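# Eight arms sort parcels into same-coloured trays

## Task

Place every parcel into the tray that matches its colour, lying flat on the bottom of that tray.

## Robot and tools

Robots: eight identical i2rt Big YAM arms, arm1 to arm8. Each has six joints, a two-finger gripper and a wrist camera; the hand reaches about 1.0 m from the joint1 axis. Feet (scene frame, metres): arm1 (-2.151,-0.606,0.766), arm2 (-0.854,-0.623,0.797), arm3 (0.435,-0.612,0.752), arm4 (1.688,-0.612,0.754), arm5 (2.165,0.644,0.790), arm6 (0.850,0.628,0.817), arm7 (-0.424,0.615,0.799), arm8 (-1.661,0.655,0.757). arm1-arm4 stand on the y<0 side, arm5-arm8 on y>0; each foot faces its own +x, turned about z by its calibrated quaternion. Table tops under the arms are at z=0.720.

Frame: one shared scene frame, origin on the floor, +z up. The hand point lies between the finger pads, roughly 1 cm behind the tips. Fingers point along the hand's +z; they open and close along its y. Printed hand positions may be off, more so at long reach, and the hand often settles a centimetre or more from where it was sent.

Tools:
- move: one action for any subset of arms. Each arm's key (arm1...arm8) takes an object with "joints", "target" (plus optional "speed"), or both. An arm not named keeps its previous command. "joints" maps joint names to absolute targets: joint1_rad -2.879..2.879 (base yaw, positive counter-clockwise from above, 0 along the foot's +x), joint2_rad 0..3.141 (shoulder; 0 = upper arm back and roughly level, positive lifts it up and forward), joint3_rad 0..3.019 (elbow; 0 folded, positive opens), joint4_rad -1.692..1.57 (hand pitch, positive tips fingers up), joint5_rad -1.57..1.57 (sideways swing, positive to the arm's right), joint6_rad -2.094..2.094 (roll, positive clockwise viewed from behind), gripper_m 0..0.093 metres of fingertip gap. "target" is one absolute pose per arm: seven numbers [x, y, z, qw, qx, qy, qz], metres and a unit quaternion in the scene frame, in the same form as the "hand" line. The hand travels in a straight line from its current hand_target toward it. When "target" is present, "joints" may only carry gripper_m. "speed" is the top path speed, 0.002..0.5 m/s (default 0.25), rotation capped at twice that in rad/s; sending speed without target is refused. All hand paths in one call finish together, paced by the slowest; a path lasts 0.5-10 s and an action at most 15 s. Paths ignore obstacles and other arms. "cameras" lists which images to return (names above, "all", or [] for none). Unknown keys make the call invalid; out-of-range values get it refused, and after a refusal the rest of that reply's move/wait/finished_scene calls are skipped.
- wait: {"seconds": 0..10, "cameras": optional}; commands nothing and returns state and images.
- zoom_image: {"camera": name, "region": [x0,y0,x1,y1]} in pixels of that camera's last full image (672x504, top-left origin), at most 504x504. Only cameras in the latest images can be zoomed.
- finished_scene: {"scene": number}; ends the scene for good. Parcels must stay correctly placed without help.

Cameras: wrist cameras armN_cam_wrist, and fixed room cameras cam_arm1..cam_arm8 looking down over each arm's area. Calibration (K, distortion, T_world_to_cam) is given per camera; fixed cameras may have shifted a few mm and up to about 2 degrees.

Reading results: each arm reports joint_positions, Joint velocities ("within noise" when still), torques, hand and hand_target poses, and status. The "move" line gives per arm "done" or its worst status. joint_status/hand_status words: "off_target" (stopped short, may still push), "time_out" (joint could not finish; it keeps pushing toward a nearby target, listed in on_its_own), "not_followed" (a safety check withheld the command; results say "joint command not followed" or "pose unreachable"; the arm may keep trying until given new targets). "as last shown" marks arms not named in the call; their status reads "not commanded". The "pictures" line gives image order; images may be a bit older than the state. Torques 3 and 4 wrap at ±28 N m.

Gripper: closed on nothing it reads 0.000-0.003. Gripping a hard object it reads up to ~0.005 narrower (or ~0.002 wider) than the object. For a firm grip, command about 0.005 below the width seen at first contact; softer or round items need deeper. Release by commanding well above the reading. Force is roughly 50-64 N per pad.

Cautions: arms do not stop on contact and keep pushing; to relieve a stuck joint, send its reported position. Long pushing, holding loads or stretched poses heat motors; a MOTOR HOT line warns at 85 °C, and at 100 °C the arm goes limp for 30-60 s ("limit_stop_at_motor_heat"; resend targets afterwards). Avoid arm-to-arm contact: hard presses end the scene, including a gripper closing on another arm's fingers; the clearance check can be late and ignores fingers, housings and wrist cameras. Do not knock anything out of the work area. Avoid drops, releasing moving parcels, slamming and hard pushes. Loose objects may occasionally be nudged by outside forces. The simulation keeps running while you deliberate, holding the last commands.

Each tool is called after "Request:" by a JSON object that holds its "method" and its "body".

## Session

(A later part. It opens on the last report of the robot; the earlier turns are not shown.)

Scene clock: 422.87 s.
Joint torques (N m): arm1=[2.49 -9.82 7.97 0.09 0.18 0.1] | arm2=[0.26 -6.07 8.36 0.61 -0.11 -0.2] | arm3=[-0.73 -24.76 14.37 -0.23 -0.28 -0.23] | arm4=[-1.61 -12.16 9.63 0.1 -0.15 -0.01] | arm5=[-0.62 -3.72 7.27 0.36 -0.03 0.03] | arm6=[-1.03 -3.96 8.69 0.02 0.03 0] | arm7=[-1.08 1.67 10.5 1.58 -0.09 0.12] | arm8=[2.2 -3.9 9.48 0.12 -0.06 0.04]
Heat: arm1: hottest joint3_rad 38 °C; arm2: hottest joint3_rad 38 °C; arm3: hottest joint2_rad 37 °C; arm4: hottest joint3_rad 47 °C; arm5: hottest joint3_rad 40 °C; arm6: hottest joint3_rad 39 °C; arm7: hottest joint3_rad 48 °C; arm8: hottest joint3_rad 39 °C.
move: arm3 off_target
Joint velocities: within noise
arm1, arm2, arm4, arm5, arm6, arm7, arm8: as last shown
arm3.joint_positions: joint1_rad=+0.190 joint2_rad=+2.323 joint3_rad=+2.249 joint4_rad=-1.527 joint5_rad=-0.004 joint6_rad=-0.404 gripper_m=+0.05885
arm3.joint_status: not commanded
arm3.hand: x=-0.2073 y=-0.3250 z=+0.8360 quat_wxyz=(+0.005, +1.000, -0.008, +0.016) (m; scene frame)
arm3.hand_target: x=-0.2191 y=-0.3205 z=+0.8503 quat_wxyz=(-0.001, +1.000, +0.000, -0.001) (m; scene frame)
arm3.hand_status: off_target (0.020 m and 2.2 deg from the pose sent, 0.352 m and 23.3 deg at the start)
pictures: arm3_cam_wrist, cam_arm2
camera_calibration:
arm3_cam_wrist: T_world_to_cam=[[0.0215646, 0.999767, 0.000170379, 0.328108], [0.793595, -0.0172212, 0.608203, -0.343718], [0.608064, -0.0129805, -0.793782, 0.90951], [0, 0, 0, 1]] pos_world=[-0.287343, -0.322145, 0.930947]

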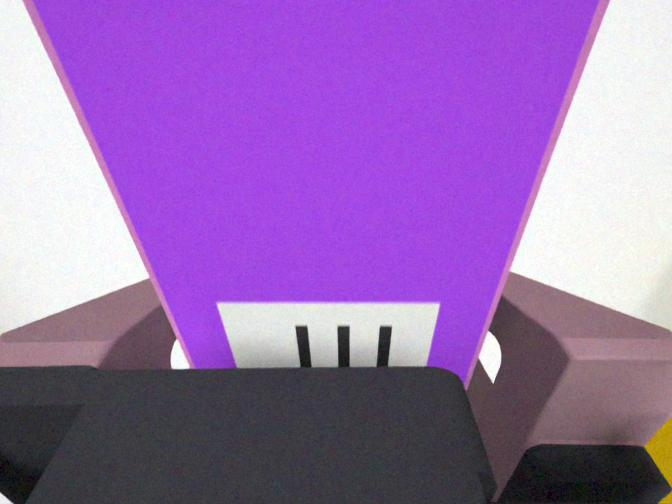

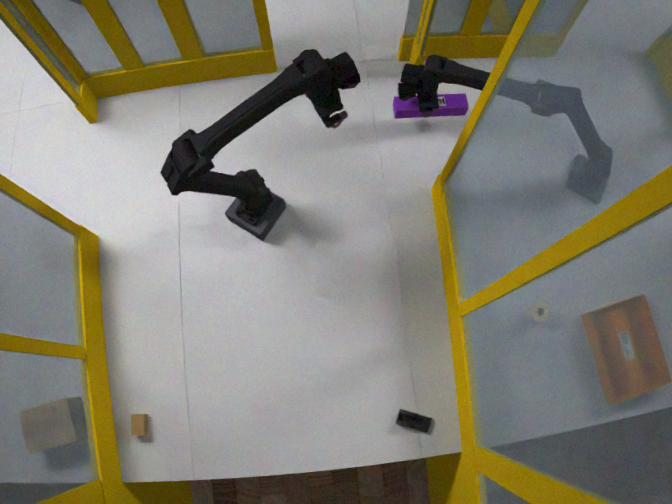

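Request:
{"method": "move", "body": {"arm3": {"target":[-0.222,-0.318,0.744,0,1,0,0],"speed":0.2}, "cameras": []}}

Request:
{"method": "move", "body": {"arm3": {"joints":{"gripper_m":0.08}}, "cameras": []}}

Request:
{"method": "move", "body": {"arm3": {"target":[-0.215,-0.325,0.9,0,1,0,0]}, "cameras": []}}

Request:
{"method": "move", "body": {"arm3": {"target":[0.15,-0.49,1.15,0,0.979,-0.204,0],"speed":0.5}, "cameras": []}}

Request:
{"method": "move", "body": {"arm2": {"target":[-0.185,-0.325,0.86,0,0,1,0],"speed":0.4}, "cameras": ["arm2_cam_wrist"]}}

Scene clock: 433.93 s.
Joint torques (N m): arm1=[2.67 -9.64 7.95 0.03 0.19 0.06] | arm2=[0.26 -6.01 8.36 0.62 -0.1 -0.2] | arm3=[-0.79 -26.05 10.02 0.75 -0.28 -0.21] | arm4=[-1.61 -12.1 9.65 0.12 -0.15 -0.01] | arm5=[-0.21 -3.43 7.15 0.31 -0.11 0.06] | arm6=[-0.97 -3.96 8.69 0.02 0.03 0] | arm7=[-1.03 1.44 10.5 1.59 -0.1 0.12] | arm8=[2.2 -3.72 9.51 0.09 -0.05 0.04]
Heat: arm1: hottest joint3_rad 37 °C; arm2: hottest joint3_rad 38 °C; arm3: hottest joint2_rad 38 °C; arm4: hottest joint3_rad 46 °C; arm5: hottest joint3_rad 40 °C; arm6: hottest joint3_rad 38 °C; arm7: hottest joint3_rad 48 °C; arm8: hottest joint3_rad 39 °C.
move: arm3 off_target
Joint velocities: within noise
arm1, arm2, arm4, arm5, arm6, arm7, arm8: as last shown
arm3.joint_positions: joint1_rad=+0.190 joint2_rad=+2.412 joint3_rad=+2.149 joint4_rad=-1.333 joint5_rad=-0.004 joint6_rad=-0.405 gripper_m=+0.05885
arm3.joint_status: not commanded
arm3.hand: x=-0.2144 y=-0.3210 z=+0.7369 quat_wxyz=(+0.004, +1.000, -0.008, +0.014) (m; scene frame)
arm3.hand_target: x=-0.2218 y=-0.3182 z=+0.7441 quat_wxyz=(+0.000, +1.000, +0.000, +0.000) (m; scene frame)
arm3.hand_status: off_target (0.011 m and 1.9 deg from the pose sent, 0.093 m and 2.2 deg at the start)
pictures: none
No camera images: "cameras" was empty.

Scene clock: 434.53 s.
Joint torques (N m): arm1=[2.55 -9.64 7.94 0.1 0.17 0.11] | arm2=[0.26 -6.01 8.36 0.61 -0.11 -0.19] | arm3=[-0.79 -26.46 9.98 0.49 -0.28 -0.22] | arm4=[-1.61 -12.16 9.63 0.12 -0.15 -0.01] | arm5=[-0.62 -3.43 7.09 0.36 -0.04 0.03] | arm6=[-1.03 -3.9 8.68 0.03 0.03 0] | arm7=[-1.03 1.67 10.5 1.59 -0.1 0.12] | arm8=[2.02 -3.6 9.5 0.09 -0.05 0.03]
Heat: arm1: hottest joint3_rad 37 °C; arm2: hottest joint3_rad 38 °C; arm3: hottest joint2_rad 38 °C; arm4: hottest joint3_rad 46 °C; arm5: hottest joint3_rad 40 °C; arm6: hottest joint3_rad 38 °C; arm7: hottest joint3_rad 48 °C; arm8: hottest joint3_rad 39 °C.
move: arm3 done
Joint velocities: within noise
arm1.joint_positions: joint1_rad=-1.517 joint2_rad=+1.472 joint3_rad=+1.657 joint4_rad=-1.675 joint5_rad=+0.004 joint6_rad=-0.006 gripper_m=+0.08788
arm1.joint_status: not commanded
arm1.hand: x=-2.3155 y=-1.0191 z=+1.1091 quat_wxyz=(-0.026, -0.823, -0.566, +0.036) (m; scene frame)
arm1.hand_target: x=-2.3100 y=-1.0199 z=+1.0995 quat_wxyz=(-0.016, -0.822, -0.569, +0.024) (m; scene frame)
arm1.hand_status: not commanded
arm2, arm5, arm6, arm8: as last shown
arm3.joint_positions: joint1_rad=+0.190 joint2_rad=+2.412 joint3_rad=+2.149 joint4_rad=-1.333 joint5_rad=-0.004 joint6_rad=-0.405 gripper_m=+0.07989
arm3.joint_status: all done
arm3.hand: x=-0.2144 y=-0.3210 z=+0.7369 quat_wxyz=(+0.004, +1.000, -0.008, +0.014) (m; scene frame)
arm3.hand_target: x=-0.2218 y=-0.3182 z=+0.7441 quat_wxyz=(+0.000, +1.000, +0.000, +0.000) (m; scene frame)
arm3.hand_status: not commanded
arm4.joint_positions: joint1_rad=-1.886 joint2_rad=+1.623 joint3_rad=+1.860 joint4_rad=-1.686 joint5_rad=-0.014 joint6_rad=+0.010 gripper_m=+0.08791
arm4.joint_status: not commanded
arm4.hand: x=+1.9970 y=-1.0175 z=+1.1048 quat_wxyz=(-0.055, -0.453, -0.889, +0.028) (m; scene frame)
arm4.hand_target: x=+1.9900 y=-1.0198 z=+1.0995 quat_wxyz=(-0.046, -0.457, -0.888, +0.023) (m; scene frame)
arm4.hand_status: not commanded
arm7.joint_positions: joint1_rad=-1.078 joint2_rad=+0.535 joint3_rad=+1.368 joint4_rad=-1.177 joint5_rad=-0.073 joint6_rad=-0.126 gripper_m=+0.09397
arm7.joint_status: not commanded
arm7.hand: x=-0.4433 y=+0.3951 z=+1.3803 quat_wxyz=(-0.371, -0.569, -0.588, +0.440) (m; scene frame)
arm7.hand_target: x=-0.4447 y=+0.3993 z=+1.3917 quat_wxyz=(-0.375, -0.566, -0.580, +0.450) (m; scene frame)
arm7.hand_status: not commanded
pictures: none
No camera images: "cameras" was empty.

Scene clock: 436.33 s.
Joint torques (N m): arm1=[2.32 -10.17 7.95 0.05 0.18 0.07] | arm2=[0.21 -6.07 8.35 0.61 -0.11 -0.19] | arm3=[-0.56 -25.17 14.09 -0.35 -0.27 -0.18] | arm4=[-1.61 -12.16 9.63 0.1 -0.15 -0.01] | arm5=[-0.5 -3.55 7.16 0.14 -0.11 0.05] | arm6=[-1.03 -3.9 8.69 0.03 0.03 0] | arm7=[-0.97 1.67 10.43 1.59 -0.09 0.12] | arm8=[2.32 -3.78 9.5 0.05 -0.06 0.04]
Heat: arm1: hottest joint3_rad 37 °C; arm2: hottest joint3_rad 38 °C; arm3: hottest joint2_rad 38 °C; arm4: hottest joint3_rad 46 °C; arm5: hottest joint3_rad 40 °C; arm6: hottest joint3_rad 38 °C; arm7: hottest joint3_rad 48 °C; arm8: hottest joint3_rad 39 °C.
move: arm3 off_target
Joint velocities: within noise
arm1, arm2, arm4, arm5, arm6, arm7, arm8: as last shown
arm3.joint_positions: joint1_rad=+0.190 joint2_rad=+2.307 joint3_rad=+2.338 joint4_rad=-1.639 joint5_rad=-0.004 joint6_rad=-0.405 gripper_m=+0.07997
arm3.joint_status: not commanded
arm3.hand: x=-0.2035 y=-0.3271 z=+0.8812 quat_wxyz=(+0.006, +1.000, -0.008, +0.019) (m; scene frame)
arm3.hand_target: x=-0.2140 y=-0.3256 z=+0.9000 quat_wxyz=(+0.000, +1.000, +0.000, -0.001) (m; scene frame)
arm3.hand_status: off_target (0.022 m and 2.5 deg from the pose sent, 0.163 m and 1.9 deg at the start; pose on its path clipped on 12 of 54 steps)
pictures: none
No camera images: "cameras" was empty.

Scene clock: 438.60 s.
Joint torques (N m): arm1=[2.37 -9.93 7.97 0.12 0.17 0.05] | arm2=[0.21 -6.01 8.36 0.61 -0.11 -0.19] | arm3=[-0.21 -6.18 9.26 0.28 0 0.14] | arm4=[-1.61 -12.1 9.63 0.1 -0.15 -0.01] | arm5=[0.03 -3.66 7.35 0.27 -0.06 0.02] | arm6=[-0.97 -3.96 8.69 0.01 0.03 0] | arm7=[-1.14 1.49 10.44 1.62 -0.09 0.12] | arm8=[2.2 -3.6 9.54 0.09 -0.05 0.03]
Heat: arm1: hottest joint3_rad 37 °C; arm2: hottest joint3_rad 38 °C; arm3: hottest joint2_rad 38 °C; arm4: hottest joint3_rad 46 °C; arm5: hottest joint3_rad 40 °C; arm6: hottest joint3_rad 38 °C; arm7: hottest joint3_rad 48 °C; arm8: hottest joint3_rad 39 °C.
move: arm3 off_target
Joint velocities: within noise
arm1, arm2, arm4, arm5, arm6, arm7, arm8: as last shown
arm3.joint_positions: joint1_rad=+0.190 joint2_rad=+1.036 joint3_rad=+1.424 joint4_rad=-1.675 joint5_rad=-0.009 joint6_rad=-0.020 gripper_m=+0.07997
arm3.joint_status: not commanded
arm3.hand: x=+0.1500 y=-0.4886 z=+1.1502 quat_wxyz=(-0.030, +0.971, -0.196, -0.137) (m; scene frame)
arm3.hand_target: x=+0.1497 y=-0.4899 z=+1.1492 quat_wxyz=(-0.029, +0.970, -0.201, -0.131) (m; scene frame)
arm3.hand_status: off_target (0.001 m and 16.1 deg from the pose sent, 0.473 m and 22.7 deg at the start; pose on its path clipped on 29 of 68 steps; a joint's target at an end of its range on 39 of 68 steps)
pictures: none
No camera images: "cameras" was empty.

Scene clock: 441.20 s.
Joint torques (N m): arm1=[2.26 -10.17 7.91 0.05 0.18 0.08] | arm2=[-0.32 -25.99 12 0.27 -0.1 0.07] | arm3=[-0.09 -6.12 9.28 0.31 0 0.12] | arm4=[-1.61 -12.1 9.63 0.1 -0.15 -0.01] | arm5=[-0.26 -3.25 7.16 0.31 -0.11 0] | arm6=[-1.03 -3.96 8.69 0.03 0.03 0] | arm7=[-1.14 1.55 10.43 1.59 -0.1 0.12] | arm8=[2.08 -3.49 9.54 0.05 -0.05 0.01]
Heat: arm1: hottest joint3_rad 37 °C; arm2: hottest joint3_rad 38 °C; arm3: hottest joint2_rad 37 °C; arm4: hottest joint3_rad 46 °C; arm5: hottest joint3_rad 40 °C; arm6: hottest joint3_rad 38 °C; arm7: hottest joint3_rad 48 °C; arm8: hottest joint3_rad 39 °C.
move: arm2 off_target
Joint velocities: within noise
arm1, arm3, arm4, arm7: as last shown
arm2.joint_positions: joint1_rad=-2.053 joint2_rad=+2.392 joint3_rad=+2.311 joint4_rad=-1.501 joint5_rad=+0.004 joint6_rad=+0.406 gripper_m=+0.09288
arm2.joint_status: not commanded
arm2.hand: x=-0.1955 y=-0.3242 z=+0.8594 quat_wxyz=(+0.004, +0.011, -1.000, +0.004) (m; scene frame)
arm2.hand_target: x=-0.1854 y=-0.3253 z=+0.8599 quat_wxyz=(-0.001, +0.000, -1.000, +0.000) (m; scene frame)
arm2.hand_status: off_target (0.011 m and 1.4 deg from the pose sent, 0.521 m and 25.6 deg at the start)
arm5.joint_positions: joint1_rad=+1.552 joint2_rad=+1.038 joint3_rad=+1.328 joint4_rad=-1.677 joint5_rad=+0.001 joint6_rad=-0.006 gripper_m=+0.07989
arm5.joint_status: not commanded
arm5.hand: x=+2.0802 y=+0.3547 z=+1.1471 quat_wxyz=(+0.053, +0.794, +0.601, -0.071) (m; scene frame)
arm5.hand_target: x=+2.0819 y=+0.3558 z=+1.1492 quat_wxyz=(+0.052, +0.795, +0.600, -0.070) (m; scene frame)
arm5.hand_status: not commanded
arm6.joint_positions: joint1_rad=-1.122 joint2_rad=+1.094 joint3_rad=+1.300 joint4_rad=-1.700 joint5_rad=+0.000 joint6_rad=-0.009 gripper_m=+0.07989
arm6.joint_status: not commanded
arm6.hand: x=+0.7994 y=+0.3314 z=+1.1483 quat_wxyz=(-0.025, -0.761, -0.648, +0.030) (m; scene frame)
arm6.hand_target: x=+0.7980 y=+0.3328 z=+1.1493 quat_wxyz=(-0.023, -0.765, -0.643, +0.027) (m; scene frame)
arm6.hand_status: not commanded
arm8.joint_positions: joint1_rad=+0.325 joint2_rad=+1.012 joint3_rad=+1.396 joint4_rad=-1.674 joint5_rad=+0.000 joint6_rad=-0.007 gripper_m=+0.07993
arm8.joint_status: not commanded
arm8.hand: x=-1.7451 y=+0.3665 z=+1.1523 quat_wxyz=(-0.084, -0.789, -0.598, +0.113) (m; scene frame)
arm8.hand_target: x=-1.7441 y=+0.3668 z=+1.1492 quat_wxyz=(-0.080, -0.791, -0.597, +0.107) (m; scene frame)
arm8.hand_status: not commanded
pictures: arm2_cam_wrist
camera_calibration:
arm2_cam_wrist: T_world_to_cam=[[0.0164935, -0.999669, 0.0197332, -0.338993], [-0.806934, -0.00165449, 0.590639, -0.661461], [-0.590411, -0.0256651, -0.806695, 0.690094], [0, 0, 0, 1]] pos_world=[-0.120726, -0.322264, 0.954069]

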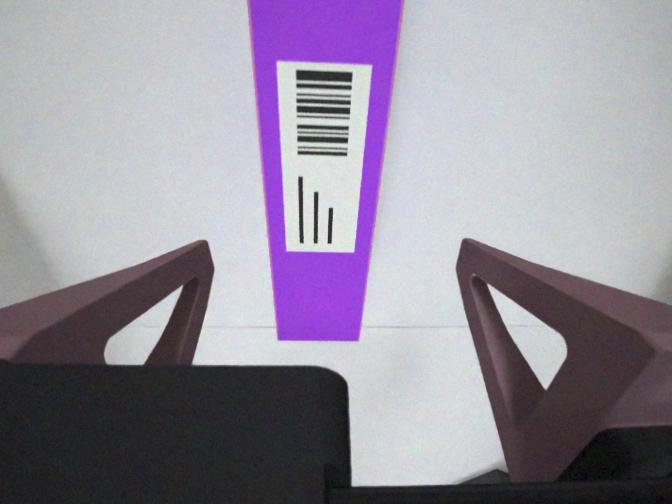

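Request:
{"method": "move", "body": {"arm2": {"target":[-0.178,-0.314,0.751,0,0,1,0],"speed":0.25}, "cameras": []}}

Request:
{"method": "move", "body": {"arm2": {"joints":{"gripper_m":0.04}}, "cameras": []}}

Request:
{"method": "move", "body": {"arm2": {"target":[-0.472,-0.449,1.06,0,0.212,-0.977,0],"speed":0.4}, "cameras": []}}

Request:
{"method": "move", "body": {"arm2": {"joints":{"joint1_rad":-1.403}}, "cameras": ["cam_arm2"]}}

Request:
{"method": "move", "body": {"arm2": {"target":[-0.515,0.01,0.85,0,0.7071,-0.7071,0],"speed":0.4}, "cameras": ["arm2_cam_wrist"]}}

Scene clock: 457.40 s.
Joint torques (N m): arm1=[2.26 -9.93 8.03 0.1 0.19 0.09] | arm2=[0.21 -28.69 10.54 0.68 0.01 0.07] | arm3=[-0.21 -6.12 9.22 0.25 0 0.12] | arm4=[-1.61 -12.1 9.65 0.1 -0.15 -0.01] | arm5=[-0.91 -3.66 7.13 0.5 -0.09 0.08] | arm6=[-0.97 -3.96 8.7 0.03 0.03 0] | arm7=[-1.03 1.55 10.43 1.55 -0.09 0.12] | arm8=[2.37 -3.78 9.51 0.09 -0.06 0.04]
Heat: arm1: hottest joint3_rad 37 °C; arm2: hottest joint3_rad 41 °C; arm3: hottest joint3_rad 37 °C; arm4: hottest joint3_rad 45 °C; arm5: hottest joint3_rad 40 °C; arm6: hottest joint3_rad 38 °C; arm7: hottest joint3_rad 48 °C; arm8: hottest joint3_rad 39 °C.
move: arm2 off_target
Joint velocities: within noise
arm1, arm3, arm4, arm5, arm6, arm7, arm8: as last shown
arm1.joint_positions: joint1_rad=-1.517 joint2_rad=+1.472 joint3_rad=+1.657 joint4_rad=-1.675 joint5_rad=+0.004 joint6_rad=-0.005 gripper_m=+0.08788
arm2.joint_positions: joint1_rad=-2.054 joint2_rad=+2.528 joint3_rad=+2.263 joint4_rad=-1.337 joint5_rad=+0.001 joint6_rad=+0.416 gripper_m=+0.09288
arm2.joint_status: not commanded
arm2.hand: x=-0.1879 y=-0.3203 z=+0.7450 quat_wxyz=(+0.014, +0.006, -1.000, +0.006) (m; scene frame)
arm2.hand_target: x=-0.1783 y=-0.3142 z=+0.7512 quat_wxyz=(+0.000, +0.000, -1.000, +0.000) (m; scene frame)
arm2.hand_status: off_target (0.013 m and 1.8 deg from the pose sent, 0.110 m and 1.4 deg at the start)
pictures: none
No camera images: "cameras" was empty.

Scene clock: 458.00 s.
Joint torques (N m): arm1=[2.26 -9.93 8.02 0.03 0.18 0.08] | arm2=[0.38 -28.34 10.58 0.66 0.03 0.07] | arm3=[-0.15 -6.18 9.28 0.27 0 0.13] | arm4=[-1.61 -12.1 9.63 0.1 -0.15 -0.01] | arm5=[-0.09 -3.6 7.19 0.25 -0.1 0.04] | arm6=[-1.03 -3.96 8.68 0.03 0.03 0] | arm7=[-1.14 1.55 10.45 1.61 -0.08 0.11] | arm8=[2.2 -3.6 9.58 0.05 -0.05 0.02]
Heat: arm1: hottest joint3_rad 37 °C; arm2: hottest joint3_rad 41 °C; arm3: hottest joint3_rad 37 °C; arm4: hottest joint3_rad 45 °C; arm5: hottest joint3_rad 40 °C; arm6: hottest joint3_rad 38 °C; arm7: hottest joint3_rad 48 °C; arm8: hottest joint3_rad 39 °C.
move: arm2 off_target
Joint velocities: within noise
arm1, arm3, arm4, arm5, arm6, arm7, arm8: as last shown
arm2.joint_positions: joint1_rad=-2.054 joint2_rad=+2.528 joint3_rad=+2.263 joint4_rad=-1.337 joint5_rad=+0.001 joint6_rad=+0.417 gripper_m=+0.05882
arm2.joint_status: gripper_m off_target (ended at +0.05885, target +0.04000)
arm2.hand: x=-0.1879 y=-0.3202 z=+0.7450 quat_wxyz=(+0.014, +0.005, -1.000, +0.006) (m; scene frame)
arm2.hand_target: x=-0.1783 y=-0.3142 z=+0.7512 quat_wxyz=(+0.000, +0.000, -1.000, +0.000) (m; scene frame)
arm2.hand_status: not commanded
pictures: none
No camera images: "cameras" was empty.

Scene clock: 460.10 s.
Joint torques (N m): arm1=[2.43 -9.88 7.98 0.06 0.16 0.06] | arm2=[0.38 -12.4 8.42 0.21 -0.1 -0.18] | arm3=[-0.09 -6.12 9.26 0.28 0 0.11] | arm4=[-1.61 -12.1 9.63 0.1 -0.15 -0.01] | arm5=[-0.38 -3.43 7.2 0.36 -0.07 0.02] | arm6=[-0.97 -3.9 8.68 0.02 0.03 -0.01] | arm7=[-0.97 1.49 10.5 1.59 -0.09 0.11] | arm8=[2.08 -3.78 9.51 0.02 -0.05 0.04]
Heat: arm1: hottest joint3_rad 37 °C; arm2: hottest joint3_rad 41 °C; arm3: hottest joint3_rad 36 °C; arm4: hottest joint3_rad 45 °C; arm5: hottest joint3_rad 40 °C; arm6: hottest joint3_rad 38 °C; arm7: hottest joint3_rad 48 °C; arm8: hottest joint3_rad 39 °C.
move: arm2 done
Joint velocities: within noise
arm1, arm3, arm4, arm5, arm6, arm7, arm8: as last shown
arm2.joint_positions: joint1_rad=-2.054 joint2_rad=+1.424 joint3_rad=+1.419 joint4_rad=-1.544 joint5_rad=+0.003 joint6_rad=+0.016 gripper_m=+0.05884
arm2.joint_status: not commanded
arm2.hand: x=-0.4707 y=-0.4498 z=+1.0648 quat_wxyz=(-0.011, +0.204, -0.979, -0.001) (m; scene frame)
arm2.hand_target: x=-0.4720 y=-0.4491 z=+1.0601 quat_wxyz=(+0.000, +0.212, -0.977, +0.000) (m; scene frame)
arm2.hand_status: done (0.005 m and 1.5 deg from the pose sent, 0.443 m and 23.9 deg at the start)
pictures: none
No camera images: "cameras" was empty.

Scene clock: 461.47 s.
Joint torques (N m): arm1=[2.32 -10.23 8.08 0.18 0.19 0.1] | arm2=[0.44 -12.86 8.42 0.23 -0.03 -0.18] | arm3=[-0.09 -6.07 9.29 0.28 0.01 0.13] | arm4=[-1.61 -12.16 9.63 0.1 -0.15 -0.01] | arm5=[-0.38 -3.43 7.25 0.24 -0.08 0.04] | arm6=[-1.08 -3.96 8.68 0.02 0.03 0] | arm7=[-1.14 1.49 10.41 1.59 -0.09 0.12] | arm8=[2.2 -3.43 9.54 0.02 -0.04 0.04]
Heat: arm1: hottest joint3_rad 37 °C; arm2: hottest joint3_rad 41 °C; arm3: hottest joint3_rad 36 °C; arm4: hottest joint3_rad 45 °C; arm5: hottest joint3_rad 40 °C; arm6: hottest joint3_rad 38 °C; arm7: hottest joint3_rad 48 °C; arm8: hottest joint3_rad 39 °C.
move: arm2 done
Joint velocities: within noise
arm1, arm3, arm4, arm5, arm6, arm7, arm8: as last shown
arm2.joint_positions: joint1_rad=-1.406 joint2_rad=+1.429 joint3_rad=+1.419 joint4_rad=-1.544 joint5_rad=+0.002 joint6_rad=+0.014 gripper_m=+0.05888
arm2.joint_status: all done
arm2.hand: x=-0.6528 y=-0.2529 z=+1.0631 quat_wxyz=(-0.008, +0.506, -0.863, -0.004) (m; scene frame)
arm2.hand_target: x=-0.6548 y=-0.2536 z=+1.0603 quat_wxyz=(+0.000, +0.512, -0.859, +0.000) (m; scene frame)
arm2.hand_status: not commanded
pictures: cam_arm2

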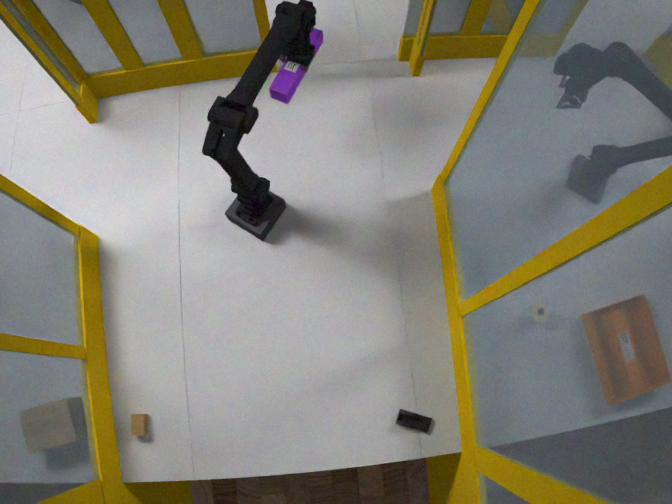

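Scene clock: 463.67 s.
Joint torques (N m): arm1=[2.14 -10.05 8.02 0.06 0.17 0.08] | arm2=[0.67 -26.11 11.99 0.13 -0.13 -0.21] | arm3=[-0.21 -6.18 9.28 0.28 0.01 0.13] | arm4=[-1.61 -12.16 9.63 0.1 -0.15 -0.01] | arm5=[-0.38 -3.9 7.2 0.27 -0.08 0.04] | arm6=[-1.03 -3.96 8.69 0.01 0.03 0] | arm7=[-1.03 1.61 10.48 1.59 -0.1 0.12] | arm8=[1.96 -3.9 9.52 0.16 -0.07 0.03]
Heat: arm1: hottest joint3_rad 37 °C; arm2: hottest joint3_rad 41 °C; arm3: hottest joint3_rad 36 °C; arm4: hottest joint3_rad 45 °C; arm5: hottest joint3_rad 40 °C; arm6: hottest joint3_rad 38 °C; arm7: hottest joint3_rad 48 °C; arm8: hottest joint3_rad 39 °C.
move: arm2 off_target
Joint velocities: within noise
arm1.joint_positions: joint1_rad=-1.517 joint2_rad=+1.472 joint3_rad=+1.657 joint4_rad=-1.675 joint5_rad=+0.004 joint6_rad=-0.005 gripper_m=+0.08788
arm1.joint_status: not commanded
arm1.hand: x=-2.3155 y=-1.0191 z=+1.1091 quat_wxyz=(-0.026, -0.823, -0.566, +0.036) (m; scene frame)
arm1.hand_target: x=-2.3100 y=-1.0199 z=+1.0995 quat_wxyz=(-0.016, -0.822, -0.569, +0.024) (m; scene frame)
arm1.hand_status: not commanded
arm2.joint_positions: joint1_rad=-1.406 joint2_rad=+2.344 joint3_rad=+2.181 joint4_rad=-1.428 joint5_rad=+0.003 joint6_rad=-0.477 gripper_m=+0.05890
arm2.joint_status: not commanded
arm2.hand: x=-0.5168 y=-0.0020 z=+0.8441 quat_wxyz=(+0.009, +0.700, -0.714, +0.004) (m; scene frame)
arm2.hand_target: x=-0.5152 y=+0.0095 z=+0.8501 quat_wxyz=(-0.001, +0.707, -0.707, +0.000) (m; scene frame)
arm2.hand_status: off_target (0.013 m and 1.6 deg from the pose sent, 0.365 m and 29.2 deg at the start)
arm3, arm5, arm6, arm8: as last shown
arm4.joint_positions: joint1_rad=-1.886 joint2_rad=+1.623 joint3_rad=+1.860 joint4_rad=-1.686 joint5_rad=-0.014 joint6_rad=+0.010 gripper_m=+0.08791
arm4.joint_status: not commanded
arm4.hand: x=+1.9970 y=-1.0175 z=+1.1048 quat_wxyz=(-0.055, -0.453, -0.889, +0.028) (m; scene frame)
arm4.hand_target: x=+1.9900 y=-1.0198 z=+1.0995 quat_wxyz=(-0.046, -0.457, -0.888, +0.023) (m; scene frame)
arm4.hand_status: not commanded
arm7.joint_positions: joint1_rad=-1.078 joint2_rad=+0.535 joint3_rad=+1.368 joint4_rad=-1.177 joint5_rad=-0.073 joint6_rad=-0.126 gripper_m=+0.09397
arm7.joint_status: not commanded
arm7.hand: x=-0.4433 y=+0.3951 z=+1.3803 quat_wxyz=(-0.371, -0.569, -0.588, +0.440) (m; scene frame)
arm7.hand_target: x=-0.4447 y=+0.3993 z=+1.3917 quat_wxyz=(-0.375, -0.566, -0.580, +0.450) (m; scene frame)
arm7.hand_status: not commanded
pictures: arm2_cam_wrist
camera_calibration:
arm2_cam_wrist: T_world_to_cam=[[0.999692, -0.0241477, 0.00567776, 0.510555], [-0.0227423, -0.800782, 0.598524, -0.51412], [-0.00990632, -0.598469, -0.801085, 0.790512], [0, 0, 0, 1]] pos_world=[-0.514259, 0.0737269, 0.938082]

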